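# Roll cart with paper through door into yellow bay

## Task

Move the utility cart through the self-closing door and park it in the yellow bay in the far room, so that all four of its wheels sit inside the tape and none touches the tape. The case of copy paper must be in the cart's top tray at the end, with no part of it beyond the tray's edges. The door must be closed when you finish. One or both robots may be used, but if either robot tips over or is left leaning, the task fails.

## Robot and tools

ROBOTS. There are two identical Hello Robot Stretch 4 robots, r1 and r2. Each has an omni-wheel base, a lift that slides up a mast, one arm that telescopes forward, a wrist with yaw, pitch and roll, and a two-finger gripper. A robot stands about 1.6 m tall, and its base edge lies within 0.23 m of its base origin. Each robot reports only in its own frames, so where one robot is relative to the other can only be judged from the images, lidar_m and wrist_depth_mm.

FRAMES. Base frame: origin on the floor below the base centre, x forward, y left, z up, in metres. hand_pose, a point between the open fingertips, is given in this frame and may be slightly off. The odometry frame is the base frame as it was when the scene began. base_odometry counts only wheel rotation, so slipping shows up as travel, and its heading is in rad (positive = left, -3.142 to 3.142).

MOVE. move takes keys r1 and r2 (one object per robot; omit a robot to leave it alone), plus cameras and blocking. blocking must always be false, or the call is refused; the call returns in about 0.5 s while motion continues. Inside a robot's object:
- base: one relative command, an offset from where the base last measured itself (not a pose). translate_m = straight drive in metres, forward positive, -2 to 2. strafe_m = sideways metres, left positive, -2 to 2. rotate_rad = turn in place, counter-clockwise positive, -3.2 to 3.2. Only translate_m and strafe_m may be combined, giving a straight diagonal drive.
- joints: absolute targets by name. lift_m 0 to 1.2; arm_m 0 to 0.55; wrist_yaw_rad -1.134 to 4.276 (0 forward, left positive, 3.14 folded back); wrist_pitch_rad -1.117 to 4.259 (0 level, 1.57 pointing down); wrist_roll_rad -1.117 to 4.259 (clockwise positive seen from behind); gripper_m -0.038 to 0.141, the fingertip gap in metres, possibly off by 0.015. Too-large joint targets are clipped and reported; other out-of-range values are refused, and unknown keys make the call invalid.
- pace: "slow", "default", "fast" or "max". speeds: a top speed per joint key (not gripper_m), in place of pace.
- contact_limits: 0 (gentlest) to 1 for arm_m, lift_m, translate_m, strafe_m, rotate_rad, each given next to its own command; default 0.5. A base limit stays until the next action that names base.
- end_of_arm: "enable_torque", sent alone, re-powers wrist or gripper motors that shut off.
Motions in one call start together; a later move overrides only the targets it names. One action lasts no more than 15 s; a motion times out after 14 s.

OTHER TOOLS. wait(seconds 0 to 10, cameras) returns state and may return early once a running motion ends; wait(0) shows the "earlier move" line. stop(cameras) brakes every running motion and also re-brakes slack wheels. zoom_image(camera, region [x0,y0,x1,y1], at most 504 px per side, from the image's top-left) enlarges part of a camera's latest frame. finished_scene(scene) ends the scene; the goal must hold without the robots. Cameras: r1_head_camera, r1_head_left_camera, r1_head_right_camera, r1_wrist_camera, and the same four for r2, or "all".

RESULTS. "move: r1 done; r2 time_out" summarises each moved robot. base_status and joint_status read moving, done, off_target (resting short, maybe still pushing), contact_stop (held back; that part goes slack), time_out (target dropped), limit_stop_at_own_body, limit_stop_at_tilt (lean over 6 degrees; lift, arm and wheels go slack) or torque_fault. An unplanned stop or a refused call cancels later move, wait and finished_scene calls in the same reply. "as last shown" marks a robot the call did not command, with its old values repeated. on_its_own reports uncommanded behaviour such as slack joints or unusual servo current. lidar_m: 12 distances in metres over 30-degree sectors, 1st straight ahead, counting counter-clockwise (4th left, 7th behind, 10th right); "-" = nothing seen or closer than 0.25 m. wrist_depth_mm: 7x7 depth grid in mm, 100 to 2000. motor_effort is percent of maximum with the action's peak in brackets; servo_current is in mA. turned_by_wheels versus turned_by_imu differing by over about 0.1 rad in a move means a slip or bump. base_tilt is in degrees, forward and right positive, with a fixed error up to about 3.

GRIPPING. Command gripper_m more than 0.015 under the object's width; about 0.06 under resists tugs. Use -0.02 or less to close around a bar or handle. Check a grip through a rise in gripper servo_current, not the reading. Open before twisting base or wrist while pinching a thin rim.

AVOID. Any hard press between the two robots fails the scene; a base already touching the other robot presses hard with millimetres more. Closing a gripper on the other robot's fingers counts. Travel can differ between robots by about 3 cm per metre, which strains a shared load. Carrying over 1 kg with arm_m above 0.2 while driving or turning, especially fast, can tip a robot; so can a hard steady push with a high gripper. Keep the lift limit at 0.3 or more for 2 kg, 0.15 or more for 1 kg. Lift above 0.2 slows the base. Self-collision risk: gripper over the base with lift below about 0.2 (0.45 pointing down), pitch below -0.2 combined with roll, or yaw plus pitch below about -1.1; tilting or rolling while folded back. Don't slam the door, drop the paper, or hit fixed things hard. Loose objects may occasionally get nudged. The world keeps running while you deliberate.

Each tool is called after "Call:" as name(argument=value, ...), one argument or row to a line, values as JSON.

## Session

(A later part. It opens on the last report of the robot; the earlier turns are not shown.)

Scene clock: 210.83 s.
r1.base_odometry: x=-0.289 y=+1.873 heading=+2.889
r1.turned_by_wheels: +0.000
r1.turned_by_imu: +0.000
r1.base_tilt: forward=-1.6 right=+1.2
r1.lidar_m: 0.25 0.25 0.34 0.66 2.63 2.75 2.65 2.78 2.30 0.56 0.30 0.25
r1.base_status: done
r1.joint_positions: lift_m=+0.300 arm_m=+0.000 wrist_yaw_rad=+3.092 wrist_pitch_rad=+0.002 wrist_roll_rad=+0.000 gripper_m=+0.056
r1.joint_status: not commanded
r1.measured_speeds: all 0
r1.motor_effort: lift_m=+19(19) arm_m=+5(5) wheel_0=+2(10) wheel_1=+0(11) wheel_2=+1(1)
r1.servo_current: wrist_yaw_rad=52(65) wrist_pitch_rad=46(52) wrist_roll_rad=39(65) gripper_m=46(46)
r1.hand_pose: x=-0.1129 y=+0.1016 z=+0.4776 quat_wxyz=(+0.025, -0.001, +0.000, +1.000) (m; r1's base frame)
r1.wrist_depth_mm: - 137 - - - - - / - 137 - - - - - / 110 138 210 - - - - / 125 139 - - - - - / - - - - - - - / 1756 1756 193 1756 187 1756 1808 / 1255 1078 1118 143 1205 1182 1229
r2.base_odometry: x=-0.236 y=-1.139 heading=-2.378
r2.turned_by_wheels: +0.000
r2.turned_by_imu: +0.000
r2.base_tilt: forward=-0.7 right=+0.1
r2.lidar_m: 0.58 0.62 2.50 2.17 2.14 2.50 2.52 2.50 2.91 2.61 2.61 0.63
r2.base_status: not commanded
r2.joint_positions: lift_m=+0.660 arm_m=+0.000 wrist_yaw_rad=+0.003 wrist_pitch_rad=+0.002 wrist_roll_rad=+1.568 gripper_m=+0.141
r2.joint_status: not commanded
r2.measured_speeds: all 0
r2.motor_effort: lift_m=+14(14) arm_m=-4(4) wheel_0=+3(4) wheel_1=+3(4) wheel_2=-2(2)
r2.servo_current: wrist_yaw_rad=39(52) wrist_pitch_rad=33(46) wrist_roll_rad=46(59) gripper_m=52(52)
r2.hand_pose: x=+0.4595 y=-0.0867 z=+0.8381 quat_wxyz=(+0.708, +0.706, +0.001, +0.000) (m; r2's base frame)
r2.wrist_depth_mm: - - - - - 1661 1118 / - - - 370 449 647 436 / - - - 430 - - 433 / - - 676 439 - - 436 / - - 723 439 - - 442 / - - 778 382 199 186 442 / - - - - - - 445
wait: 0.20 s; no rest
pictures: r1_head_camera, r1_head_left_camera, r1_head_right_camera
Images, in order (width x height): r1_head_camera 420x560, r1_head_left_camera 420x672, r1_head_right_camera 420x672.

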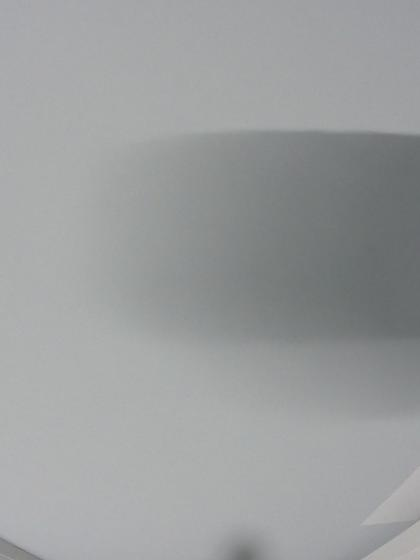

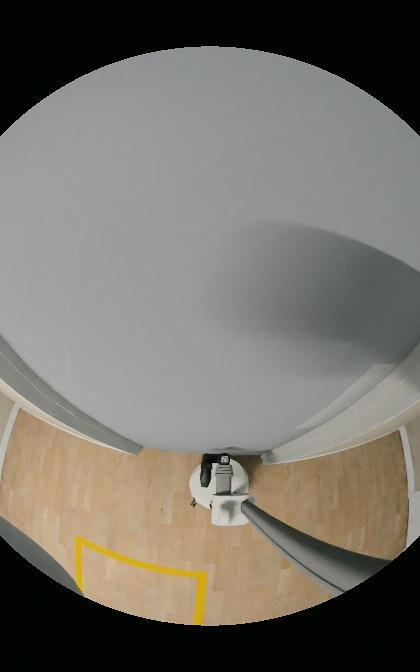

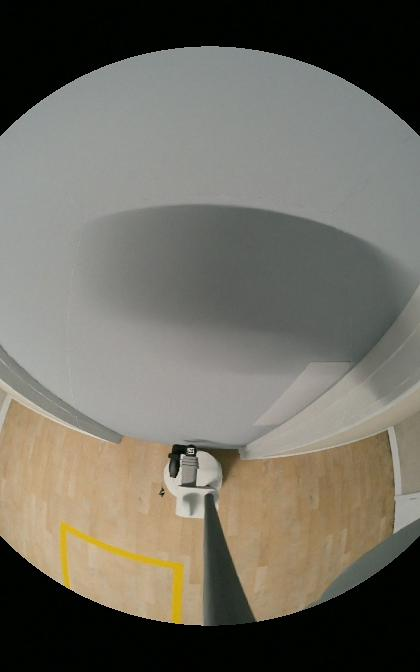

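Call:
move(
  r1={"base":{"translate_m":0.4},"pace":"default","contact_limits":{"translate_m":0.85}},
  r2={"base":{"translate_m":0.15,"strafe_m":0.025},"joints":{"lift_m":0.67}},
  blocking=false,
)

Call:
wait(
  seconds=1.3,
)

Call:
wait(
  seconds=1.2,
)

Call:
stop(
  cameras=["r1_head_camera","r1_head_left_camera","r2_head_camera","r2_wrist_camera"],
)

Scene clock: 219.10 s.
move: r1 moving; r2 moving
r1.base_odometry: x=-0.319 y=+1.880 heading=+2.891
r1.turned_by_wheels: +0.002
r1.turned_by_imu: +0.004
r1.base_tilt: forward=-1.7 right=+1.3
r1.lidar_m: - 0.25 0.26 0.65 2.64 2.76 2.65 2.82 2.26 0.45 0.28 0.25
r1.base_status: translate_m moving
r1.joint_positions: lift_m=+0.300 arm_m=+0.000 wrist_yaw_rad=+3.092 wrist_pitch_rad=+0.002 wrist_roll_rad=+0.000 gripper_m=+0.056
r1.joint_status: not commanded
r1.measured_speeds: translate_m=+0.125 strafe_m=-0.003 rotate_rad=-0.019 lift_m=+0.000 arm_m=+0.000 wrist_yaw_rad=+0.000 wrist_pitch_rad=+0.000 wrist_roll_rad=+0.000
r1.motor_effort: lift_m=+18(19) arm_m=+4(5) wheel_0=+19(19) wheel_1=+12(12) wheel_2=-18(18)
r1.servo_current: wrist_yaw_rad=52(72) wrist_pitch_rad=46(46) wrist_roll_rad=46(59) gripper_m=46(46)
r1.contact_limits: translate_m 0.85
r1.hand_pose: x=-0.1128 y=+0.1016 z=+0.4776 quat_wxyz=(+0.025, -0.001, +0.000, +1.000) (m; r1's base frame)
r1.wrist_depth_mm: - 137 - - - - - / - 137 - - - - - / 110 138 212 - - - - / 125 138 - - - - - / - - - - - - - / 1708 1756 193 1756 187 1708 1808 / 1255 1118 1118 142 1182 1160 1205
r2.base_odometry: x=-0.255 y=-1.164 heading=-2.378
r2.turned_by_wheels: +0.000
r2.turned_by_imu: +0.001
r2.base_tilt: forward=-0.7 right=+0.0
r2.lidar_m: 0.57 0.61 2.50 2.16 2.14 2.49 2.55 2.54 2.96 2.61 2.61 0.58
r2.base_status: translate_m moving; strafe_m moving
r2.joint_positions: lift_m=+0.670 arm_m=+0.000 wrist_yaw_rad=+0.003 wrist_pitch_rad=+0.002 wrist_roll_rad=+1.568 gripper_m=+0.141
r2.joint_status: lift_m moving
r2.measured_speeds: translate_m=+0.121 strafe_m=+0.020 rotate_rad=+0.001 lift_m=+0.000 arm_m=+0.000 wrist_yaw_rad=+0.000 wrist_pitch_rad=+0.000 wrist_roll_rad=+0.000
r2.motor_effort: lift_m=+22(24) arm_m=-4(4) wheel_0=+2(8) wheel_1=+8(10) wheel_2=-13(13)
r2.servo_current: wrist_yaw_rad=39(52) wrist_pitch_rad=39(46) wrist_roll_rad=46(59) gripper_m=52(59)
r2.hand_pose: x=+0.4595 y=-0.0867 z=+0.8475 quat_wxyz=(+0.708, +0.706, +0.001, +0.000) (m; r2's base frame)
r2.wrist_depth_mm: - - - - - 1661 1138 / - - - 407 410 609 415 / - - - 410 - - 410 / - - 661 410 - - 410 / - - 699 410 - - 413 / - - 750 351 413 188 415 / - - - - - - -
pictures: none

Scene clock: 220.40 s.
earlier move: r1 moving; r2 moving
r1.base_odometry: x=-0.612 y=+1.956 heading=+2.890
r1.turned_by_wheels: -0.001
r1.turned_by_imu: +0.027
r1.base_tilt: forward=-1.6 right=+1.3
r1.lidar_m: 0.25 - 0.25 0.34 2.68 3.04 2.99 3.06 0.36 0.33 2.34 0.28
r1.base_status: translate_m moving
r1.joint_positions: lift_m=+0.300 arm_m=-0.001 wrist_yaw_rad=+3.102 wrist_pitch_rad=+0.002 wrist_roll_rad=+0.000 gripper_m=+0.056
r1.joint_status: not commanded
r1.measured_speeds: translate_m=+0.188 strafe_m=+0.000 rotate_rad=+0.001 lift_m=+0.000 arm_m=+0.000 wrist_yaw_rad=+0.000 wrist_pitch_rad=+0.000 wrist_roll_rad=+0.000
r1.motor_effort: lift_m=+19(19) arm_m=+12(12) wheel_0=+9(31) wheel_1=+11(21) wheel_2=-8(26)
r1.servo_current: wrist_yaw_rad=91(104) wrist_pitch_rad=39(52) wrist_roll_rad=46(65) gripper_m=33(46)
r1.contact_limits: translate_m 0.85
r1.hand_pose: x=-0.1145 y=+0.0987 z=+0.4776 quat_wxyz=(+0.020, -0.001, +0.000, +1.000) (m; r1's base frame)
r1.wrist_depth_mm: - 135 - - - - - / - 135 198 - - - - / 107 136 180 - - - - / 123 137 276 - - - - / - - - - - - - / 1708 1808 194 1756 187 1756 1863 / 1255 1118 1118 153 1182 1078 1160
r2.base_odometry: x=-0.327 y=-1.261 heading=-2.378
r2.turned_by_wheels: +0.000
r2.turned_by_imu: +0.000
r2.base_tilt: forward=-0.6 right=+0.1
r2.lidar_m: 0.46 0.47 2.52 2.13 2.16 2.50 2.65 2.66 3.04 2.59 2.59 0.47
r2.base_status: translate_m moving; strafe_m moving
r2.joint_positions: lift_m=+0.670 arm_m=+0.000 wrist_yaw_rad=+0.003 wrist_pitch_rad=+0.002 wrist_roll_rad=+1.568 gripper_m=+0.141
r2.joint_status: all done
r2.measured_speeds: all 0
r2.motor_effort: lift_m=+21(24) arm_m=-4(4) wheel_0=+2(10) wheel_1=+3(10) wheel_2=-3(14)
r2.servo_current: wrist_yaw_rad=52(65) wrist_pitch_rad=39(46) wrist_roll_rad=52(65) gripper_m=52(59)
r2.hand_pose: x=+0.4595 y=-0.0867 z=+0.8475 quat_wxyz=(+0.708, +0.706, +0.001, +0.000) (m; r2's base frame)
r2.wrist_depth_mm: - - - 283 289 1366 307 / - - - 285 285 1708 - / - - 615 228 287 866 - / - - 517 289 290 878 - / - - 574 230 290 866 - / - - 621 231 211 188 - / - - - - - - -
wait: 1.30 s; no rest
pictures: none

Scene clock: 220.43 s.
earlier move: r1 moving; r2 done
r1.base_odometry: x=-0.617 y=+1.957 heading=+2.890
r1.turned_by_wheels: +0.000
r1.turned_by_imu: +0.000
r1.base_tilt: forward=-1.6 right=+1.3
r1.lidar_m: 0.25 - 0.25 0.33 2.66 3.05 2.98 3.06 0.35 0.34 2.33 0.28
r1.base_status: translate_m moving
r1.joint_positions: lift_m=+0.300 arm_m=-0.001 wrist_yaw_rad=+3.102 wrist_pitch_rad=+0.002 wrist_roll_rad=+0.000 gripper_m=+0.056
r1.joint_status: not commanded
r1.measured_speeds: translate_m=+0.177 strafe_m=+0.002 rotate_rad=+0.004 lift_m=+0.000 arm_m=+0.000 wrist_yaw_rad=+0.000 wrist_pitch_rad=+0.000 wrist_roll_rad=+0.000
r1.motor_effort: lift_m=+19(19) arm_m=+12(12) wheel_0=+9(31) wheel_1=+10(21) wheel_2=-8(26)
r1.servo_current: wrist_yaw_rad=85(104) wrist_pitch_rad=39(52) wrist_roll_rad=46(65) gripper_m=46(46)
r1.contact_limits: translate_m 0.85
r1.hand_pose: x=-0.1145 y=+0.0987 z=+0.4776 quat_wxyz=(+0.020, -0.001, +0.000, +1.000) (m; r1's base frame)
r1.wrist_depth_mm: - 135 - - - - - / - 135 215 - - - - / 107 135 182 - - - - / 123 137 274 - - - - / - - - - - - - / 1756 1756 193 1756 187 1756 1808 / 1255 1098 1118 153 1182 1098 1138
r2.base_odometry: x=-0.327 y=-1.261 heading=-2.378
r2.turned_by_wheels: +0.000
r2.turned_by_imu: +0.000
r2.base_tilt: forward=-0.7 right=+0.1
r2.lidar_m: 0.44 0.48 2.51 2.16 2.13 2.51 2.65 2.65 3.05 2.62 2.60 0.47
r2.base_status: done
r2.joint_positions: lift_m=+0.670 arm_m=+0.000 wrist_yaw_rad=+0.003 wrist_pitch_rad=+0.002 wrist_roll_rad=+1.568 gripper_m=+0.141
r2.joint_status: all done
r2.measured_speeds: all 0
r2.motor_effort: lift_m=+21(24) arm_m=-4(4) wheel_0=+4(10) wheel_1=+4(10) wheel_2=-4(14)
r2.servo_current: wrist_yaw_rad=52(65) wrist_pitch_rad=39(46) wrist_roll_rad=39(65) gripper_m=52(59)
r2.hand_pose: x=+0.4595 y=-0.0867 z=+0.8475 quat_wxyz=(+0.708, +0.706, +0.001, +0.000) (m; r2's base frame)
r2.wrist_depth_mm: - - - 283 289 1366 307 / - - - 285 285 1708 - / - - 609 286 287 866 - / - - 521 286 289 891 - / - - 574 229 289 878 - / - - 621 231 211 188 - / - - - - - - -
wait: 0.03 of 1.2 s (r2 has come to rest)
pictures: none

Scene clock: 221.30 s.
earlier move: r1 stopped
r1.base_odometry: x=-0.628 y=+1.960 heading=+2.891
r1.turned_by_wheels: +0.001
r1.turned_by_imu: -0.001
r1.base_tilt: forward=-1.6 right=+1.3
r1.lidar_m: 0.25 - 0.25 0.31 2.68 3.08 3.00 3.06 0.36 0.35 2.34 0.30
r1.base_status: translate_m stopped (by the wheels' count: +0.350 of +0.400)
r1.joint_positions: lift_m=+0.300 arm_m=+0.000 wrist_yaw_rad=+3.099 wrist_pitch_rad=+0.002 wrist_roll_rad=+0.000 gripper_m=+0.056
r1.joint_status: not commanded
r1.measured_speeds: all 0
r1.motor_effort: lift_m=+18(19) arm_m=+9(12) wheel_0=-3(31) wheel_1=+10(21) wheel_2=-10(26)
r1.servo_current: wrist_yaw_rad=59(104) wrist_pitch_rad=52(52) wrist_roll_rad=52(65) gripper_m=46(46)
r1.contact_limits: translate_m 0.85
r1.hand_pose: x=-0.1140 y=+0.0997 z=+0.4776 quat_wxyz=(+0.021, -0.001, +0.000, +1.000) (m; r1's base frame)
r1.wrist_depth_mm: - 135 - - - - - / - 136 223 - - - - / 107 136 186 - - - - / 124 137 283 - - - - / - - - - - - - / 1808 1756 193 1708 187 1661 1661 / 1255 1118 1118 153 1098 1078 1118
r2.base_odometry: x=-0.327 y=-1.261 heading=-2.378
r2.turned_by_wheels: +0.000
r2.turned_by_imu: +0.000
r2.base_tilt: forward=-0.7 right=+0.1
r2.lidar_m: 0.45 0.49 2.52 2.17 2.16 2.49 2.66 2.64 3.03 2.60 2.59 0.49
r2.base_status: done
r2.joint_positions: lift_m=+0.670 arm_m=+0.000 wrist_yaw_rad=+0.003 wrist_pitch_rad=+0.002 wrist_roll_rad=+1.568 gripper_m=+0.141
r2.joint_status: all done
r2.measured_speeds: all 0
r2.motor_effort: lift_m=+21(24) arm_m=-4(4) wheel_0=+4(10) wheel_1=+3(10) wheel_2=-4(14)
r2.servo_current: wrist_yaw_rad=39(65) wrist_pitch_rad=33(46) wrist_roll_rad=39(65) gripper_m=52(59)
r2.hand_pose: x=+0.4595 y=-0.0867 z=+0.8475 quat_wxyz=(+0.708, +0.706, +0.001, +0.000) (m; r2's base frame)
r2.wrist_depth_mm: - - - 283 289 1397 306 / - - - 285 287 1661 - / - - 621 227 286 866 - / - - 521 289 289 878 - / - - 574 230 290 878 - / - - 615 230 213 188 - / - - - - - - -
pictures: r1_head_camera, r1_head_left_camera, r2_head_camera, r2_wrist_camera
Images, in order (width x height): r1_head_camera 420x560, r1_head_left_camera 420x672, r2_head_camera 420x560, r2_wrist_camera 616x392.

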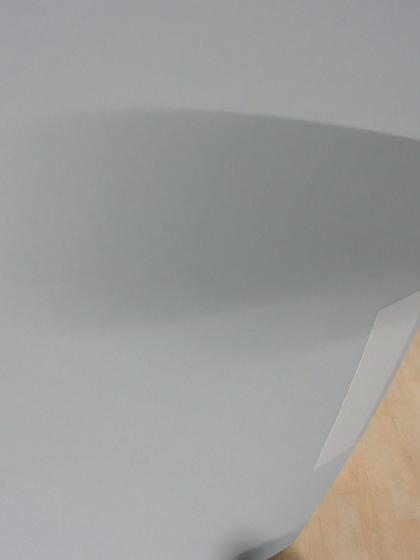

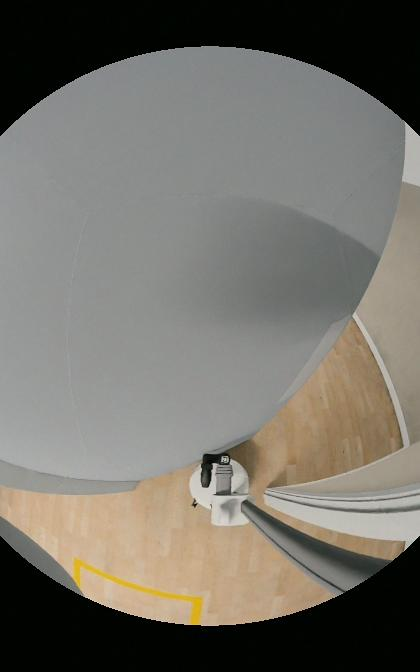

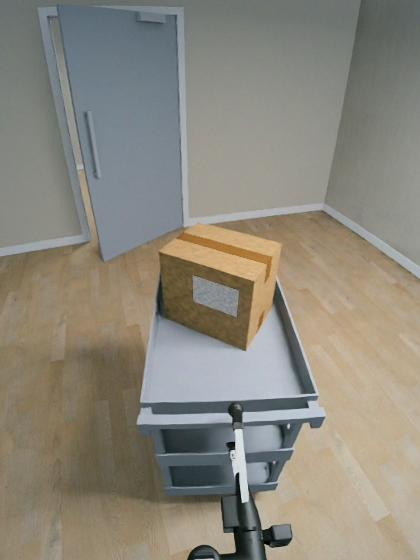

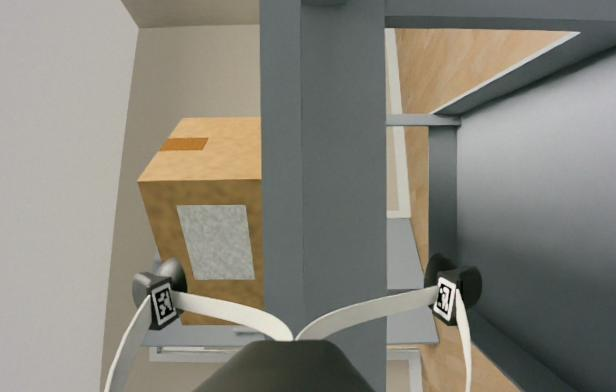

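Call:
move(
  r1={"base":{"translate_m":0.4},"pace":"default","contact_limits":{"translate_m":0.85}},
  r2={"joints":{"lift_m":0.69,"gripper_m":0.12}},
  blocking=false,
)

Call:
wait(
  seconds=1,
)

Call:
move(
  r2={"base":{"translate_m":0.085},"pace":"slow","contact_limits":{"translate_m":0.1}},
  blocking=false,
)

Call:
wait(
  seconds=1.5,
)

Call:
stop(
  cameras=["r1_head_camera","r1_head_left_camera","r2_head_camera","r2_wrist_camera"],
)

Scene clock: 230.77 s.
move: r1 moving; r2 moving
r1.base_odometry: x=-0.658 y=+1.968 heading=+2.892
r1.turned_by_wheels: +0.001
r1.turned_by_imu: +0.008
r1.base_tilt: forward=-1.7 right=+1.3
r1.lidar_m: 0.25 - 0.25 0.30 0.67 3.11 3.03 3.13 0.36 0.36 2.34 0.27
r1.base_status: translate_m moving
r1.joint_positions: lift_m=+0.300 arm_m=+0.000 wrist_yaw_rad=+3.100 wrist_pitch_rad=+0.002 wrist_roll_rad=+0.000 gripper_m=+0.056
r1.joint_status: not commanded
r1.measured_speeds: translate_m=+0.123 strafe_m=-0.001 rotate_rad=+0.004 lift_m=+0.000 arm_m=+0.000 wrist_yaw_rad=+0.010 wrist_pitch_rad=+0.000 wrist_roll_rad=+0.000
r1.motor_effort: lift_m=+18(19) arm_m=+10(10) wheel_0=+11(14) wheel_1=+20(22) wheel_2=-21(22)
r1.servo_current: wrist_yaw_rad=72(85) wrist_pitch_rad=39(46) wrist_roll_rad=39(59) gripper_m=46(46)
r1.contact_limits: translate_m 0.85
r1.hand_pose: x=-0.1141 y=+0.0992 z=+0.4776 quat_wxyz=(+0.021, -0.001, +0.000, +1.000) (m; r1's base frame)
r1.wrist_depth_mm: - 135 - - - - - / - 135 189 - - - - / 106 134 180 - - - - / 122 137 267 - - - - / - - - - - - - / 1756 1756 193 1756 187 1756 1661 / 1255 1118 1118 153 1098 1098 1160
r2.base_odometry: x=-0.327 y=-1.261 heading=-2.378
r2.turned_by_wheels: +0.000
r2.turned_by_imu: +0.000
r2.base_tilt: forward=-0.7 right=+0.0
r2.lidar_m: 0.45 0.49 2.51 2.17 2.14 2.51 2.65 2.65 3.05 2.59 2.61 0.47
r2.base_status: not commanded
r2.joint_positions: lift_m=+0.690 arm_m=+0.000 wrist_yaw_rad=+0.003 wrist_pitch_rad=+0.002 wrist_roll_rad=+1.568 gripper_m=+0.130
r2.joint_status: lift_m moving; gripper_m moving
r2.measured_speeds: translate_m=+0.000 strafe_m=+0.000 rotate_rad=+0.000 lift_m=+0.009 arm_m=+0.000 wrist_yaw_rad=+0.000 wrist_pitch_rad=+0.000 wrist_roll_rad=+0.000
r2.motor_effort: lift_m=+20(25) arm_m=-4(4) wheel_0=+3(5) wheel_1=+4(4) wheel_2=-3(4)
r2.servo_current: wrist_yaw_rad=52(59) wrist_pitch_rad=39(39) wrist_roll_rad=52(52) gripper_m=72(91)
r2.hand_pose: x=+0.4595 y=-0.0867 z=+0.8674 quat_wxyz=(+0.708, +0.706, +0.001, +0.000) (m; r2's base frame)
r2.wrist_depth_mm: - - - 224 283 1397 309 / - - - 226 286 1708 - / - - 603 228 286 878 - / - - 517 229 289 891 - / - - 564 230 289 891 - / - - 603 232 220 - - / - - - - 293 1921 -
pictures: none

Scene clock: 231.40 s.
earlier move: r1 moving; r2 done
r1.base_odometry: x=-0.784 y=+2.000 heading=+2.891
r1.turned_by_wheels: +0.000
r1.turned_by_imu: +0.003
r1.base_tilt: forward=-1.6 right=+1.3
r1.lidar_m: 0.25 0.25 0.25 0.25 0.55 3.22 3.16 0.53 0.42 1.05 2.35 0.36
r1.base_status: translate_m moving
r1.joint_positions: lift_m=+0.300 arm_m=+0.000 wrist_yaw_rad=+3.100 wrist_pitch_rad=+0.002 wrist_roll_rad=+0.000 gripper_m=+0.056
r1.joint_status: not commanded
r1.measured_speeds: translate_m=+0.279 strafe_m=-0.001 rotate_rad=-0.004 lift_m=+0.000 arm_m=+0.000 wrist_yaw_rad=+0.000 wrist_pitch_rad=+0.000 wrist_roll_rad=+0.000
r1.motor_effort: lift_m=+18(19) arm_m=+10(10) wheel_0=+12(17) wheel_1=+15(22) wheel_2=-19(22)
r1.servo_current: wrist_yaw_rad=72(85) wrist_pitch_rad=39(52) wrist_roll_rad=46(59) gripper_m=39(46)
r1.contact_limits: translate_m 0.85
r1.hand_pose: x=-0.1141 y=+0.0992 z=+0.4776 quat_wxyz=(+0.021, -0.001, +0.000, +1.000) (m; r1's base frame)
r1.wrist_depth_mm: - 135 - - - - - / - 136 220 - - - - / 107 136 185 - - - - / 123 137 278 - - - - / - - - - - - - / 1808 1756 193 1756 187 1756 1756 / 1229 1098 1118 153 1182 1138 1182
r2.base_odometry: x=-0.327 y=-1.261 heading=-2.378
r2.turned_by_wheels: +0.000
r2.turned_by_imu: +0.000
r2.base_tilt: forward=-0.6 right=+0.1
r2.lidar_m: 0.46 0.50 2.54 2.16 2.14 2.47 2.67 2.67 3.01 2.59 2.58 0.47
r2.base_status: not commanded
r2.joint_positions: lift_m=+0.690 arm_m=+0.000 wrist_yaw_rad=+0.003 wrist_pitch_rad=+0.002 wrist_roll_rad=+1.568 gripper_m=+0.120
r2.joint_status: all done
r2.measured_speeds: all 0
r2.motor_effort: lift_m=+21(25) arm_m=-4(4) wheel_0=+4(5) wheel_1=+3(4) wheel_2=-4(4)
r2.servo_current: wrist_yaw_rad=33(59) wrist_pitch_rad=33(46) wrist_roll_rad=39(59) gripper_m=52(91)
r2.hand_pose: x=+0.4595 y=-0.0867 z=+0.8675 quat_wxyz=(+0.708, +0.706, +0.001, +0.000) (m; r2's base frame)
r2.wrist_depth_mm: - - - 225 285 1430 307 / - - - 226 285 1708 - / - - 615 228 286 866 - / - - 521 229 289 878 - / - - 559 230 291 891 - / - - 200 230 214 - - / - - - - 294 1921 -
wait: 0.63 of 1 s (r2 has come to rest)
pictures: none

Scene clock: 231.90 s.
earlier move: r1 moving
move: r2 moving
r1.base_odometry: x=-0.918 y=+2.035 heading=+2.892
r1.turned_by_wheels: +0.000
r1.turned_by_imu: +0.000
r1.base_tilt: forward=-1.6 right=+1.3
r1.lidar_m: 0.25 0.25 0.26 0.25 0.40 3.38 3.29 0.51 0.50 1.78 2.37 3.38
r1.base_status: translate_m moving
r1.joint_positions: lift_m=+0.300 arm_m=+0.000 wrist_yaw_rad=+3.095 wrist_pitch_rad=+0.002 wrist_roll_rad=+0.000 gripper_m=+0.056
r1.joint_status: not commanded
r1.measured_speeds: translate_m=+0.228 strafe_m=+0.000 rotate_rad=+0.006 lift_m=+0.000 arm_m=+0.003 wrist_yaw_rad=-0.104 wrist_pitch_rad=+0.000 wrist_roll_rad=+0.000
r1.motor_effort: lift_m=+18(19) arm_m=+5(10) wheel_0=+5(9) wheel_1=+11(15) wheel_2=-8(18)
r1.servo_current: wrist_yaw_rad=52(85) wrist_pitch_rad=39(52) wrist_roll_rad=52(65) gripper_m=39(46)
r1.contact_limits: translate_m 0.85
r1.hand_pose: x=-0.1132 y=+0.1008 z=+0.4776 quat_wxyz=(+0.023, -0.001, +0.000, +1.000) (m; r1's base frame)
r1.wrist_depth_mm: - 136 - - - - - / - 137 - - - - - / 110 137 198 - - - - / 122 138 - - - - - / - - - - - - - / 1708 1756 193 1756 187 1708 1708 / 1255 1098 1118 153 1160 1118 1229
r2.base_odometry: x=-0.336 y=-1.269 heading=-2.378
r2.turned_by_wheels: +0.000
r2.turned_by_imu: +0.000
r2.base_tilt: forward=-0.7 right=+0.0
r2.lidar_m: 0.44 0.47 2.52 2.17 2.17 2.51 2.65 2.66 3.03 2.58 2.59 0.47
r2.base_status: translate_m moving
r2.joint_positions: lift_m=+0.690 arm_m=+0.000 wrist_yaw_rad=+0.003 wrist_pitch_rad=+0.002 wrist_roll_rad=+1.568 gripper_m=+0.120
r2.joint_status: not commanded
r2.measured_speeds: translate_m=+0.048 strafe_m=+0.000 rotate_rad=-0.001 lift_m=+0.000 arm_m=+0.000 wrist_yaw_rad=+0.000 wrist_pitch_rad=+0.000 wrist_roll_rad=+0.000
r2.motor_effort: lift_m=+21(21) arm_m=-4(4) wheel_0=+6(8) wheel_1=+5(6) wheel_2=-9(10)
r2.servo_current: wrist_yaw_rad=39(59) wrist_pitch_rad=39(46) wrist_roll_rad=46(52) gripper_m=52(52)
r2.contact_limits: translate_m 0.1
r2.hand_pose: x=+0.4595 y=-0.0867 z=+0.8675 quat_wxyz=(+0.708, +0.706, +0.001, +0.000) (m; r2's base frame)
r2.wrist_depth_mm: - - - 214 272 1576 1205 / - - - 214 273 1708 - / - - 603 216 274 866 - / - - 504 216 276 866 - / - - 549 219 277 878 - / - - 200 219 214 - - / - - - - - 1863 -
pictures: none

Scene clock: 233.10 s.
earlier move: r1 done; r2 moving
r1.base_odometry: x=-1.015 y=+2.059 heading=+2.891
r1.turned_by_wheels: +0.000
r1.turned_by_imu: +0.000
r1.base_tilt: forward=-1.6 right=+1.3
r1.lidar_m: 0.26 0.25 - 0.25 0.36 3.47 3.41 0.58 0.65 2.22 2.39 3.40
r1.base_status: done
r1.joint_positions: lift_m=+0.300 arm_m=+0.000 wrist_yaw_rad=+3.092 wrist_pitch_rad=+0.002 wrist_roll_rad=+0.000 gripper_m=+0.056
r1.joint_status: not commanded
r1.measured_speeds: all 0
r1.motor_effort: lift_m=+19(19) arm_m=+5(10) wheel_0=+3(9) wheel_1=+9(15) wheel_2=-4(18)
r1.servo_current: wrist_yaw_rad=46(85) wrist_pitch_rad=46(52) wrist_roll_rad=46(65) gripper_m=39(52)
r1.contact_limits: translate_m 0.85
r1.hand_pose: x=-0.1129 y=+0.1016 z=+0.4776 quat_wxyz=(+0.025, -0.001, +0.000, +1.000) (m; r1's base frame)
r1.wrist_depth_mm: 136 138 - - - - - / 113 139 - - - - - / 117 139 272 - - - - / 137 162 - - - - - / - - - - - - - / 1808 1808 193 1921 187 1708 1537 / 1160 1118 1118 153 1182 1160 1138
r2.base_odometry: x=-0.388 y=-1.319 heading=-2.378
r2.turned_by_wheels: +0.000
r2.turned_by_imu: +0.000
r2.base_tilt: forward=-0.7 right=+0.1
r2.lidar_m: 0.39 0.43 2.52 2.16 2.17 2.53 2.73 2.72 2.98 2.58 2.59 0.43
r2.base_status: translate_m moving
r2.joint_positions: lift_m=+0.690 arm_m=+0.000 wrist_yaw_rad=-0.001 wrist_pitch_rad=+0.002 wrist_roll_rad=+1.569 gripper_m=+0.120
r2.joint_status: not commanded
r2.measured_speeds: translate_m=+0.016 strafe_m=+0.000 rotate_rad=+0.000 lift_m=+0.000 arm_m=+0.000 wrist_yaw_rad=+0.000 wrist_pitch_rad=+0.000 wrist_roll_rad=+0.000
r2.motor_effort: lift_m=+21(21) arm_m=+4(5) wheel_0=+7(10) wheel_1=+4(7) wheel_2=-9(14)
r2.servo_current: wrist_yaw_rad=46(65) wrist_pitch_rad=39(46) wrist_roll_rad=46(59) gripper_m=52(59)
r2.contact_limits: translate_m 0.1
r2.hand_pose: x=+0.4591 y=-0.0878 z=+0.8676 quat_wxyz=(+0.708, +0.706, +0.000, -0.001) (m; r2's base frame)
r2.wrist_depth_mm: - - - 186 247 1708 1255 / - - - 185 246 1576 - / - - 564 184 245 - - / - - 477 183 243 - - / - - 512 183 241 - - / - - 200 181 198 - - / - - - - 240 1708 -
wait: 1.20 of 1.5 s (r1 has come to rest)
pictures: none

Scene clock: 233.43 s.
earlier move: r2 done
r1.base_odometry: x=-1.015 y=+2.059 heading=+2.891
r1.turned_by_wheels: +0.000
r1.turned_by_imu: +0.000
r1.base_tilt: forward=-1.6 right=+1.3
r1.lidar_m: 0.27 0.25 - 0.25 0.33 3.46 3.40 0.56 0.67 2.22 2.36 3.37
r1.base_status: done
r1.joint_positions: lift_m=+0.300 arm_m=+0.000 wrist_yaw_rad=+3.092 wrist_pitch_rad=+0.002 wrist_roll_rad=+0.000 gripper_m=+0.056
r1.joint_status: not commanded
r1.measured_speeds: all 0
r1.motor_effort: lift_m=+19(19) arm_m=+5(10) wheel_0=+4(9) wheel_1=+8(15) wheel_2=-4(18)
r1.servo_current: wrist_yaw_rad=46(85) wrist_pitch_rad=39(52) wrist_roll_rad=39(65) gripper_m=39(52)
r1.contact_limits: translate_m 0.85
r1.hand_pose: x=-0.1129 y=+0.1016 z=+0.4776 quat_wxyz=(+0.025, -0.001, +0.000, +1.000) (m; r1's base frame)
r1.wrist_depth_mm: 136 138 - - - - - / 113 139 - - - - - / 117 140 271 - - - - / 137 163 - - - - - / - - - - - - - / 1808 1756 194 1983 188 1708 1537 / 1182 1118 1098 154 1182 1160 1138
r2.base_odometry: x=-0.388 y=-1.319 heading=-2.378
r2.turned_by_wheels: +0.000
r2.turned_by_imu: +0.000
r2.base_tilt: forward=-0.7 right=+0.1
r2.lidar_m: 0.40 0.43 2.57 2.17 2.18 2.50 2.74 2.74 3.01 2.57 2.54 0.43
r2.base_status: done
r2.joint_positions: lift_m=+0.690 arm_m=+0.000 wrist_yaw_rad=-0.001 wrist_pitch_rad=+0.002 wrist_roll_rad=+1.569 gripper_m=+0.120
r2.joint_status: not commanded
r2.measured_speeds: all 0
r2.motor_effort: lift_m=+20(21) arm_m=+4(5) wheel_0=+0(10) wheel_1=+0(7) wheel_2=+0(14)
r2.servo_current: wrist_yaw_rad=52(65) wrist_pitch_rad=39(46) wrist_roll_rad=39(59) gripper_m=46(59)
r2.contact_limits: translate_m 0.1
r2.hand_pose: x=+0.4591 y=-0.0878 z=+0.8676 quat_wxyz=(+0.708, +0.706, +0.000, -0.001) (m; r2's base frame)
r2.wrist_depth_mm: - - - 186 247 1708 1182 / - - - 185 245 1661 - / - - 564 184 244 - - / - - 477 183 244 - - / - - 512 182 242 - - / - - 200 181 199 - - / - - - - 240 1756 -
pictures: r1_head_camera, r1_head_left_camera, r2_head_camera, r2_wrist_camera
Images, in order (width x height): r1_head_camera 420x560, r1_head_left_camera 420x672, r2_head_camera 420x560, r2_wrist_camera 616x392.

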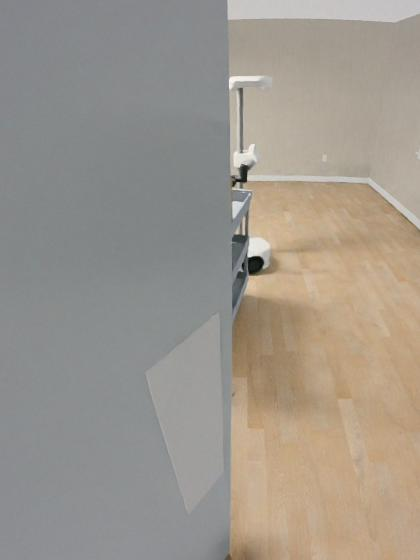

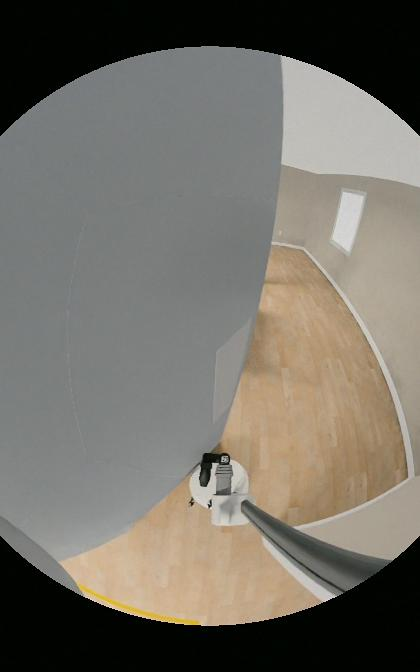

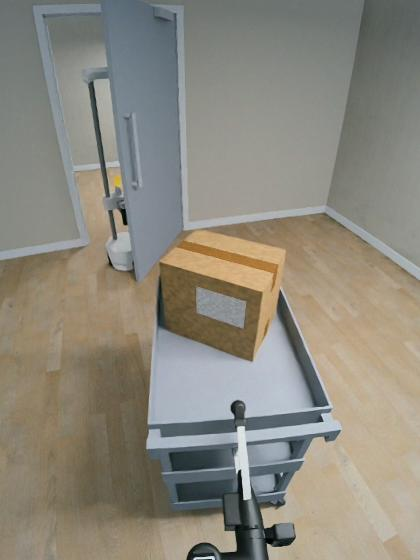

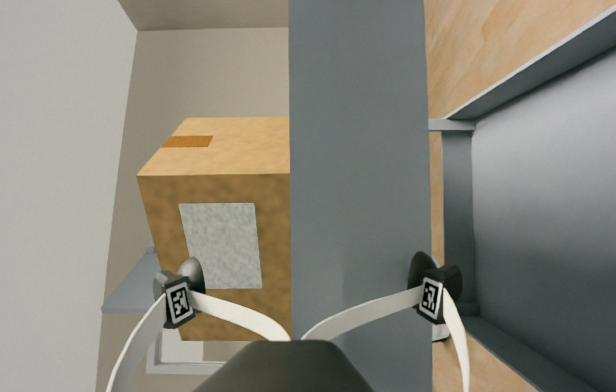

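Call:
move(
  r1={"base":{"strafe_m":0.7,"translate_m":0.05},"pace":"default","contact_limits":{"translate_m":0.85,"strafe_m":0.85}},
  r2={"joints":{"gripper_m":-0.01}},
  blocking=false,
)

Call:
wait(
  seconds=1.5,
)

Call:
wait(
  seconds=2.5,
)

Call:
stop(
  cameras=["r1_head_left_camera","r1_head_camera","r2_head_camera","r2_head_left_camera","r2_wrist_camera"],
)

r1: "contact_limits": translate_m and strafe_m are given together and make one move, which takes one limit: state it under one of them only
Scene clock: 245.53 s.
r1.base_odometry: x=-1.015 y=+2.059 heading=+2.891
r1.turned_by_wheels: +0.000
r1.turned_by_imu: +0.000
r1.base_tilt: forward=-1.6 right=+1.2
r1.lidar_m: 0.25 0.25 - 0.25 0.34 3.49 3.40 0.58 0.67 2.21 2.37 3.39
r1.base_status: done
r1.joint_positions: lift_m=+0.300 arm_m=+0.000 wrist_yaw_rad=+3.092 wrist_pitch_rad=+0.002 wrist_roll_rad=+0.000 gripper_m=+0.056
r1.joint_status: not commanded
r1.measured_speeds: all 0
r1.motor_effort: lift_m=+18(19) arm_m=+5(10) wheel_0=+4(9) wheel_1=+9(15) wheel_2=-5(18)
r1.servo_current: wrist_yaw_rad=33(85) wrist_pitch_rad=39(52) wrist_roll_rad=59(65) gripper_m=39(52)
r1.contact_limits: translate_m 0.85
r1.hand_pose: x=-0.1129 y=+0.1016 z=+0.4776 quat_wxyz=(+0.025, -0.001, +0.000, +1.000) (m; r1's base frame)
r1.wrist_depth_mm: 136 138 - - - - - / 113 139 - - - - - / 117 140 271 - - - - / 137 162 - - - - - / - - - - - - - / 1708 1756 195 1921 188 1756 1576 / 1182 1098 1118 153 1160 1138 1138
r2.base_odometry: x=-0.388 y=-1.319 heading=-2.378
r2.turned_by_wheels: +0.000
r2.turned_by_imu: +0.000
r2.base_tilt: forward=-0.7 right=+0.1
r2.lidar_m: 0.39 0.43 2.55 2.19 2.17 2.48 2.73 2.75 2.99 2.57 2.54 0.43
r2.base_status: done
r2.joint_positions: lift_m=+0.690 arm_m=+0.000 wrist_yaw_rad=-0.001 wrist_pitch_rad=+0.002 wrist_roll_rad=+1.569 gripper_m=+0.120
r2.joint_status: not commanded
r2.measured_speeds: all 0
r2.motor_effort: lift_m=+20(21) arm_m=+4(5) wheel_0=+0(10) wheel_1=+0(7) wheel_2=+0(14)
r2.servo_current: wrist_yaw_rad=59(65) wrist_pitch_rad=39(46) wrist_roll_rad=39(59) gripper_m=52(59)
r2.contact_limits: translate_m 0.1
r2.hand_pose: x=+0.4591 y=-0.0878 z=+0.8676 quat_wxyz=(+0.708, +0.706, +0.000, -0.001) (m; r2's base frame)
r2.wrist_depth_mm: - - - 186 246 1661 1182 / - - - 185 245 1808 - / - - 564 185 245 - - / - - 477 183 243 - - / - - 508 183 242 - - / - - 200 182 198 - - / - - - - 240 1756 -
pictures: none

not run: a call was refused earlier in this reply.

not run: a call was refused earlier in this reply.

Scene clock: 245.53 s.
stop: no move was running
r1.base_odometry: x=-1.015 y=+2.059 heading=+2.891
r1.turned_by_wheels: +0.000
r1.turned_by_imu: +0.000
r1.base_tilt: forward=-1.6 right=+1.2
r1.lidar_m: 0.25 0.25 - 0.25 0.34 3.49 3.40 0.58 0.67 2.21 2.37 3.39
r1.base_status: done
r1.joint_positions: lift_m=+0.300 arm_m=+0.000 wrist_yaw_rad=+3.092 wrist_pitch_rad=+0.002 wrist_roll_rad=+0.000 gripper_m=+0.056
r1.joint_status: not commanded
r1.measured_speeds: all 0
r1.motor_effort: lift_m=+18(19) arm_m=+5(10) wheel_0=+4(9) wheel_1=+9(15) wheel_2=-5(18)
r1.servo_current: wrist_yaw_rad=33(85) wrist_pitch_rad=39(52) wrist_roll_rad=59(65) gripper_m=39(52)
r1.contact_limits: translate_m 0.85
r1.hand_pose: x=-0.1129 y=+0.1016 z=+0.4776 quat_wxyz=(+0.025, -0.001, +0.000, +1.000) (m; r1's base frame)
r1.wrist_depth_mm: 136 138 - - - - - / 113 139 - - - - - / 117 140 271 - - - - / 137 162 - - - - - / - - - - - - - / 1708 1756 195 1921 188 1756 1576 / 1182 1098 1118 153 1160 1138 1138
r2.base_odometry: x=-0.388 y=-1.319 heading=-2.378
r2.turned_by_wheels: +0.000
r2.turned_by_imu: +0.000
r2.base_tilt: forward=-0.7 right=+0.1
r2.lidar_m: 0.39 0.43 2.55 2.19 2.17 2.48 2.73 2.75 2.99 2.57 2.54 0.43
r2.base_status: done
r2.joint_positions: lift_m=+0.690 arm_m=+0.000 wrist_yaw_rad=-0.001 wrist_pitch_rad=+0.002 wrist_roll_rad=+1.569 gripper_m=+0.120
r2.joint_status: not commanded
r2.measured_speeds: all 0
r2.motor_effort: lift_m=+20(21) arm_m=+4(5) wheel_0=+0(10) wheel_1=+0(7) wheel_2=+0(14)
r2.servo_current: wrist_yaw_rad=59(65) wrist_pitch_rad=39(46) wrist_roll_rad=39(59) gripper_m=52(59)
r2.contact_limits: translate_m 0.1
r2.hand_pose: x=+0.4591 y=-0.0878 z=+0.8676 quat_wxyz=(+0.708, +0.706, +0.000, -0.001) (m; r2's base frame)
r2.wrist_depth_mm: - - - 186 246 1661 1182 / - - - 185 245 1808 - / - - 564 185 245 - - / - - 477 183 243 - - / - - 508 183 242 - - / - - 200 182 198 - - / - - - - 240 1756 -
pictures: r1_head_camera, r1_head_left_camera, r2_head_camera, r2_head_left_camera, r2_wrist_camera
Images, in order (width x height): r1_head_camera 420x560, r1_head_left_camera 420x672, r2_head_camera 420x560, r2_head_left_camera 420x672, r2_wrist_camera 616x392.

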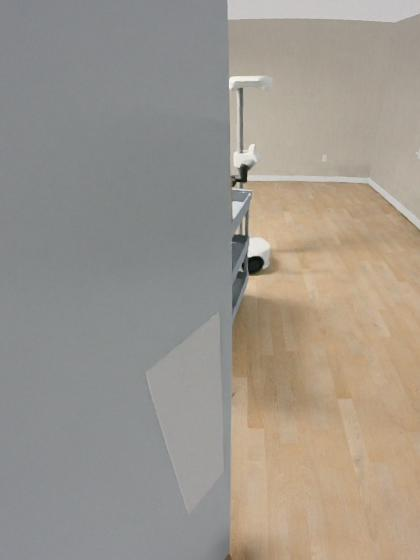

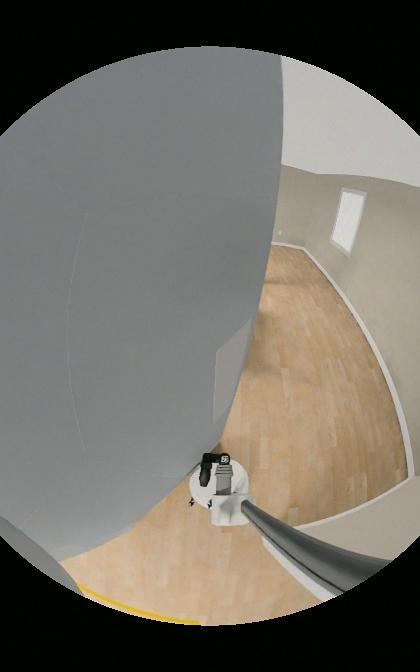

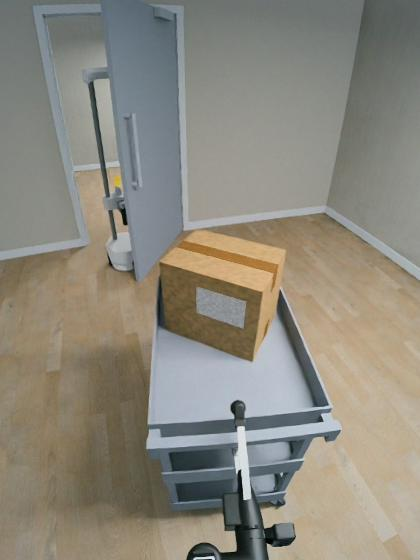

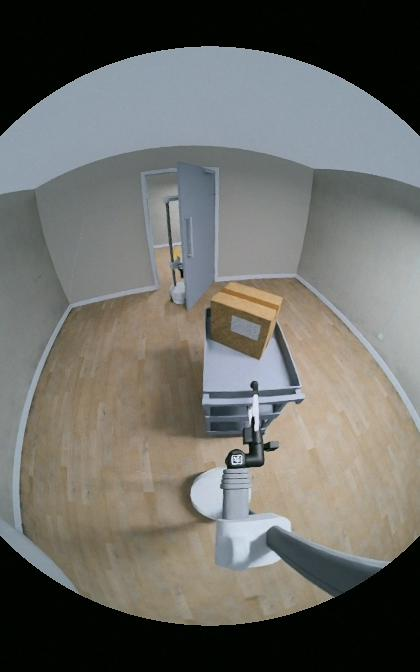

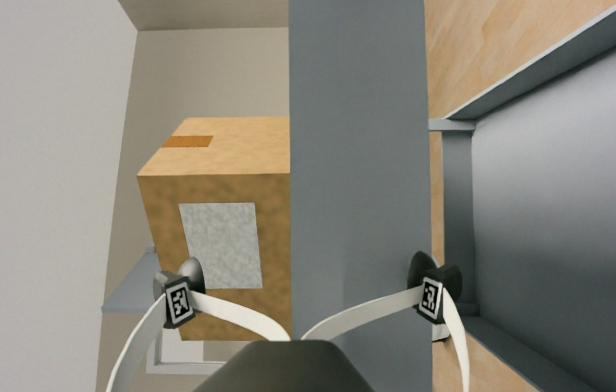

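Call:
move(
  r1={"base":{"strafe_m":0.65,"translate_m":0.05},"pace":"default","contact_limits":{"strafe_m":0.85}},
  r2={"joints":{"gripper_m":-0.01}},
  blocking=false,
)

Call:
wait(
  seconds=1.5,
)

Call:
wait(
  seconds=2.5,
)

Call:
stop(
  cameras=["r1_head_left_camera","r1_head_camera","r2_head_camera","r2_head_left_camera","r2_wrist_camera"],
)

Scene clock: 252.47 s.
move: r1 moving; r2 moving
r1.base_odometry: x=-1.026 y=+2.027 heading=+2.891
r1.turned_by_wheels: -0.001
r1.turned_by_imu: -0.001
r1.base_tilt: forward=-1.6 right=+1.3
r1.lidar_m: 0.26 0.25 - 0.25 0.32 3.49 3.40 0.63 0.66 2.21 2.41 3.47
r1.base_status: translate_m moving; strafe_m moving
r1.joint_positions: lift_m=+0.300 arm_m=+0.000 wrist_yaw_rad=+3.092 wrist_pitch_rad=+0.002 wrist_roll_rad=+0.000 gripper_m=+0.056
r1.joint_status: not commanded
r1.measured_speeds: translate_m=+0.009 strafe_m=+0.133 rotate_rad=-0.005 lift_m=+0.000 arm_m=+0.000 wrist_yaw_rad=+0.000 wrist_pitch_rad=+0.000 wrist_roll_rad=+0.000
r1.motor_effort: lift_m=+19(19) arm_m=+5(5) wheel_0=-17(19) wheel_1=+19(19) wheel_2=-9(9)
r1.servo_current: wrist_yaw_rad=46(59) wrist_pitch_rad=33(52) wrist_roll_rad=46(59) gripper_m=39(46)
r1.contact_limits: strafe_m 0.85
r1.hand_pose: x=-0.1129 y=+0.1016 z=+0.4776 quat_wxyz=(+0.025, -0.001, +0.000, +1.000) (m; r1's base frame)
r1.wrist_depth_mm: - 138 - - - - - / 112 139 - - - - - / 116 139 258 - - - - / 137 158 - - - - - / - - - - - - - / 1708 1808 194 1921 187 1708 1537 / 1229 1098 1118 153 1160 1138 1138
r2.base_odometry: x=-0.388 y=-1.319 heading=-2.378
r2.turned_by_wheels: +0.000
r2.turned_by_imu: +0.000
r2.base_tilt: forward=-0.7 right=+0.1
r2.lidar_m: 0.39 0.42 2.55 2.19 2.16 2.52 2.74 2.73 3.01 2.57 2.59 0.44
r2.base_status: not commanded
r2.joint_positions: lift_m=+0.690 arm_m=+0.000 wrist_yaw_rad=-0.001 wrist_pitch_rad=+0.002 wrist_roll_rad=+1.569 gripper_m=+0.106
r2.joint_status: gripper_m moving
r2.measured_speeds: translate_m=+0.000 strafe_m=+0.000 rotate_rad=+0.000 lift_m=+0.000 arm_m=+0.000 wrist_yaw_rad=+0.000 wrist_pitch_rad=+0.009 wrist_roll_rad=+0.000
r2.motor_effort: lift_m=+20(20) arm_m=+4(5) wheel_0=+0(1) wheel_1=+0(0) wheel_2=+0(0)
r2.servo_current: wrist_yaw_rad=39(52) wrist_pitch_rad=39(46) wrist_roll_rad=46(59) gripper_m=111(124)
r2.contact_limits: translate_m 0.1
r2.hand_pose: x=+0.4591 y=-0.0878 z=+0.8675 quat_wxyz=(+0.708, +0.706, +0.000, -0.001) (m; r2's base frame)
r2.wrist_depth_mm: - - - 186 247 1661 1160 / - - - 186 248 1576 - / - - 559 185 246 831 - / - - 477 184 245 831 - / - - 512 183 242 842 - / - - 197 182 198 - - / - - - - 241 1756 -
pictures: none

Scene clock: 253.97 s.
earlier move: r1 moving; r2 moving
r1.base_odometry: x=-1.156 y=+1.645 heading=+2.891
r1.turned_by_wheels: +0.001
r1.turned_by_imu: +0.000
r1.base_tilt: forward=-1.6 right=+1.3
r1.lidar_m: 1.57 0.31 0.25 - 0.25 0.25 3.49 3.60 0.95 2.26 2.86 1.56
r1.base_status: translate_m moving; strafe_m moving
r1.joint_positions: lift_m=+0.300 arm_m=+0.000 wrist_yaw_rad=+3.092 wrist_pitch_rad=+0.002 wrist_roll_rad=+0.000 gripper_m=+0.056
r1.joint_status: not commanded
r1.measured_speeds: translate_m=+0.019 strafe_m=+0.296 rotate_rad=+0.020 lift_m=+0.000 arm_m=+0.000 wrist_yaw_rad=+0.000 wrist_pitch_rad=+0.000 wrist_roll_rad=+0.000
r1.motor_effort: lift_m=+18(19) arm_m=+5(5) wheel_0=-31(34) wheel_1=+24(24) wheel_2=+1(9)
r1.servo_current: wrist_yaw_rad=46(65) wrist_pitch_rad=46(52) wrist_roll_rad=26(72) gripper_m=39(46)
r1.contact_limits: strafe_m 0.85
r1.hand_pose: x=-0.1129 y=+0.1016 z=+0.4776 quat_wxyz=(+0.025, -0.001, +0.000, +1.000) (m; r1's base frame)
r1.wrist_depth_mm: 136 138 - - 320 195 - / 111 139 - - 325 196 - / 115 139 251 - 327 196 - / 136 152 - - 329 197 - / - - - - 327 198 160 / 1808 1808 194 1618 190 198 - / 1255 1098 1098 153 300 176 -
r2.base_odometry: x=-0.388 y=-1.319 heading=-2.378
r2.turned_by_wheels: +0.000
r2.turned_by_imu: +0.000
r2.base_tilt: forward=-0.7 right=+0.1
r2.lidar_m: 0.39 0.43 2.54 2.19 2.18 2.52 2.74 2.72 3.01 2.56 2.57 0.44
r2.base_status: not commanded
r2.joint_positions: lift_m=+0.690 arm_m=+0.000 wrist_yaw_rad=+0.001 wrist_pitch_rad=+0.004 wrist_roll_rad=+1.569 gripper_m=-0.009
r2.joint_status: gripper_m moving
r2.measured_speeds: all 0
r2.motor_effort: lift_m=+20(21) arm_m=+4(5) wheel_0=+0(1) wheel_1=+0(0) wheel_2=+0(1)
r2.servo_current: wrist_yaw_rad=52(59) wrist_pitch_rad=46(52) wrist_roll_rad=52(59) gripper_m=98(195)
r2.contact_limits: translate_m 0.1
r2.hand_pose: x=+0.4593 y=-0.0873 z=+0.8668 quat_wxyz=(+0.708, +0.706, +0.002, -0.001) (m; r2's base frame)
r2.wrist_depth_mm: - - - 176 237 1618 1160 / - - - 176 236 1464 - / - - 517 175 236 831 - / - 488 473 175 236 842 - / - - 517 175 236 842 - / - - 189 175 182 - - / - - - - 236 1661 -
wait: 1.50 s; no rest
pictures: none

Scene clock: 254.07 s.
earlier move: r1 moving; r2 done
r1.base_odometry: x=-1.165 y=+1.617 heading=+2.893
r1.turned_by_wheels: +0.002
r1.turned_by_imu: +0.004
r1.base_tilt: forward=-1.6 right=+1.2
r1.lidar_m: 1.57 0.32 0.25 - 0.25 0.25 3.53 3.65 0.98 2.30 2.87 1.57
r1.base_status: translate_m moving; strafe_m moving
r1.joint_positions: lift_m=+0.300 arm_m=+0.000 wrist_yaw_rad=+3.092 wrist_pitch_rad=+0.002 wrist_roll_rad=+0.000 gripper_m=+0.056
r1.joint_status: not commanded
r1.measured_speeds: translate_m=+0.020 strafe_m=+0.291 rotate_rad=+0.014 lift_m=-0.003 arm_m=+0.000 wrist_yaw_rad=+0.000 wrist_pitch_rad=+0.000 wrist_roll_rad=+0.000
r1.motor_effort: lift_m=+19(19) arm_m=+5(5) wheel_0=-23(34) wheel_1=+33(33) wheel_2=+0(9)
r1.servo_current: wrist_yaw_rad=65(65) wrist_pitch_rad=46(52) wrist_roll_rad=46(72) gripper_m=46(46)
r1.contact_limits: strafe_m 0.85
r1.hand_pose: x=-0.1129 y=+0.1016 z=+0.4775 quat_wxyz=(+0.025, -0.001, +0.000, +1.000) (m; r1's base frame)
r1.wrist_depth_mm: 136 138 - - 291 200 - / 111 138 - - 296 191 - / 115 139 260 - 298 192 - / 137 152 - - 298 193 - / - - - - 301 193 160 / 1708 1756 194 1537 191 192 - / 1255 1098 1118 153 279 174 -
r2.base_odometry: x=-0.388 y=-1.319 heading=-2.378
r2.turned_by_wheels: +0.000
r2.turned_by_imu: +0.000
r2.base_tilt: forward=-0.6 right=+0.1
r2.lidar_m: 0.38 0.39 2.54 2.19 2.19 2.52 2.75 2.73 3.03 2.58 2.58 0.42
r2.base_status: not commanded
r2.joint_positions: lift_m=+0.690 arm_m=+0.000 wrist_yaw_rad=+0.001 wrist_pitch_rad=+0.004 wrist_roll_rad=+1.569 gripper_m=-0.009
r2.joint_status: all done
r2.measured_speeds: all 0
r2.motor_effort: lift_m=+20(21) arm_m=+4(5) wheel_0=+0(1) wheel_1=+0(0) wheel_2=+0(1)
r2.servo_current: wrist_yaw_rad=46(59) wrist_pitch_rad=39(52) wrist_roll_rad=52(59) gripper_m=91(195)
r2.contact_limits: translate_m 0.1
r2.hand_pose: x=+0.4593 y=-0.0873 z=+0.8668 quat_wxyz=(+0.708, +0.706, +0.002, -0.001) (m; r2's base frame)
r2.wrist_depth_mm: - - - 175 236 1708 1160 / - - - 176 236 1464 - / - - 525 176 236 820 - / - - 477 175 236 842 - / - - 517 175 235 820 - / - - 189 175 181 - - / - - - - 234 1708 -
wait: 0.10 of 2.5 s (r2 has come to rest)
pictures: none

Scene clock: 254.77 s.
earlier move: r1 stopped
r1.base_odometry: x=-1.170 y=+1.603 heading=+2.897
r1.turned_by_wheels: +0.003
r1.turned_by_imu: +0.018
r1.base_tilt: forward=-1.6 right=+1.2
r1.lidar_m: 1.57 0.33 0.25 - 0.25 0.25 3.56 3.57 0.97 2.56 2.87 1.55
r1.base_status: translate_m stopped (by the wheels' count: +0.037 of +0.050); strafe_m stopped (by the wheels' count: +0.481 of +0.650)
r1.joint_positions: lift_m=+0.300 arm_m=+0.000 wrist_yaw_rad=+3.091 wrist_pitch_rad=+0.002 wrist_roll_rad=+0.000 gripper_m=+0.056
r1.joint_status: not commanded
r1.measured_speeds: all 0
r1.motor_effort: lift_m=+20(21) arm_m=-4(5) wheel_0=-8(34) wheel_1=+5(33) wheel_2=+1(12)
r1.servo_current: wrist_yaw_rad=46(65) wrist_pitch_rad=39(52) wrist_roll_rad=46(72) gripper_m=39(46)
r1.contact_limits: strafe_m 0.85
r1.hand_pose: x=-0.1127 y=+0.1019 z=+0.4775 quat_wxyz=(+0.025, -0.001, +0.000, +1.000) (m; r1's base frame)
r1.wrist_depth_mm: 136 138 - - 309 195 - / - 138 - - 317 196 - / 113 138 225 - 320 200 162 / 130 142 - - 324 200 - / - - - - 329 202 164 / 1808 1808 193 1618 191 202 165 / 1281 1138 1118 153 304 182 -
r2.base_odometry: x=-0.388 y=-1.319 heading=-2.378
r2.turned_by_wheels: +0.000
r2.turned_by_imu: +0.000
r2.base_tilt: forward=-0.7 right=+0.0
r2.lidar_m: 0.38 0.40 2.57 2.19 2.17 2.51 2.75 2.72 2.98 2.58 2.57 0.44
r2.base_status: not commanded
r2.joint_positions: lift_m=+0.690 arm_m=+0.000 wrist_yaw_rad=+0.001 wrist_pitch_rad=+0.004 wrist_roll_rad=+1.569 gripper_m=-0.009
r2.joint_status: all done
r2.measured_speeds: all 0
r2.motor_effort: lift_m=+20(21) arm_m=+4(5) wheel_0=+0(1) wheel_1=+0(0) wheel_2=+0(1)
r2.servo_current: wrist_yaw_rad=46(59) wrist_pitch_rad=46(52) wrist_roll_rad=39(59) gripper_m=91(195)
r2.contact_limits: translate_m 0.1
r2.hand_pose: x=+0.4593 y=-0.0873 z=+0.8668 quat_wxyz=(+0.708, +0.706, +0.002, -0.001) (m; r2's base frame)
r2.wrist_depth_mm: - - - 175 236 1661 1160 / - - - 175 236 1464 - / - - 525 175 236 820 - / - - 473 176 236 831 - / - - 521 175 235 842 - / - - 189 175 181 - - / - - - - 235 1661 -
pictures: r1_head_camera, r1_head_left_camera, r2_head_camera, r2_head_left_camera, r2_wrist_camera
Images, in order (width x height): r1_head_camera 420x560, r1_head_left_camera 420x672, r2_head_camera 420x560, r2_head_left_camera 420x672, r2_wrist_camera 616x392.

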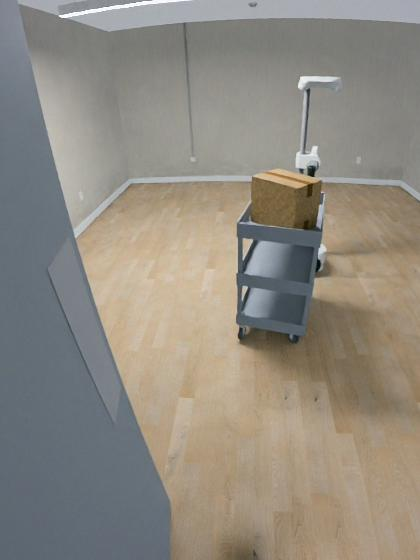

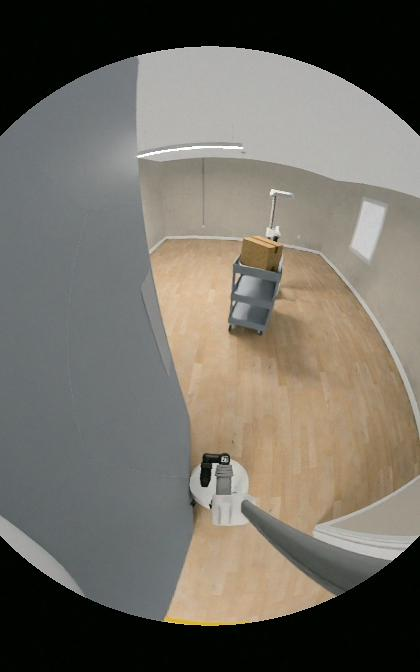

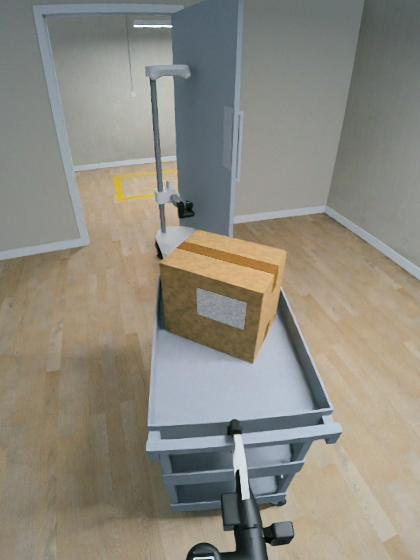

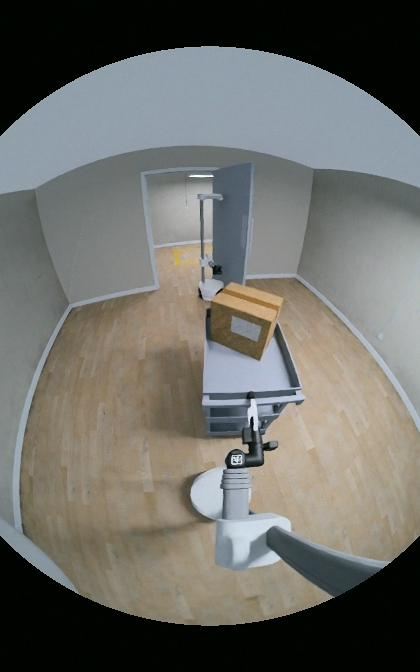

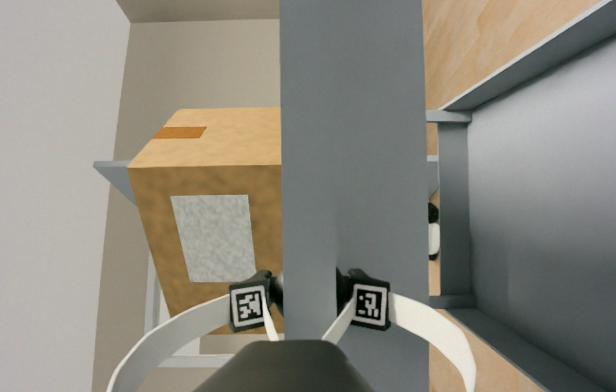

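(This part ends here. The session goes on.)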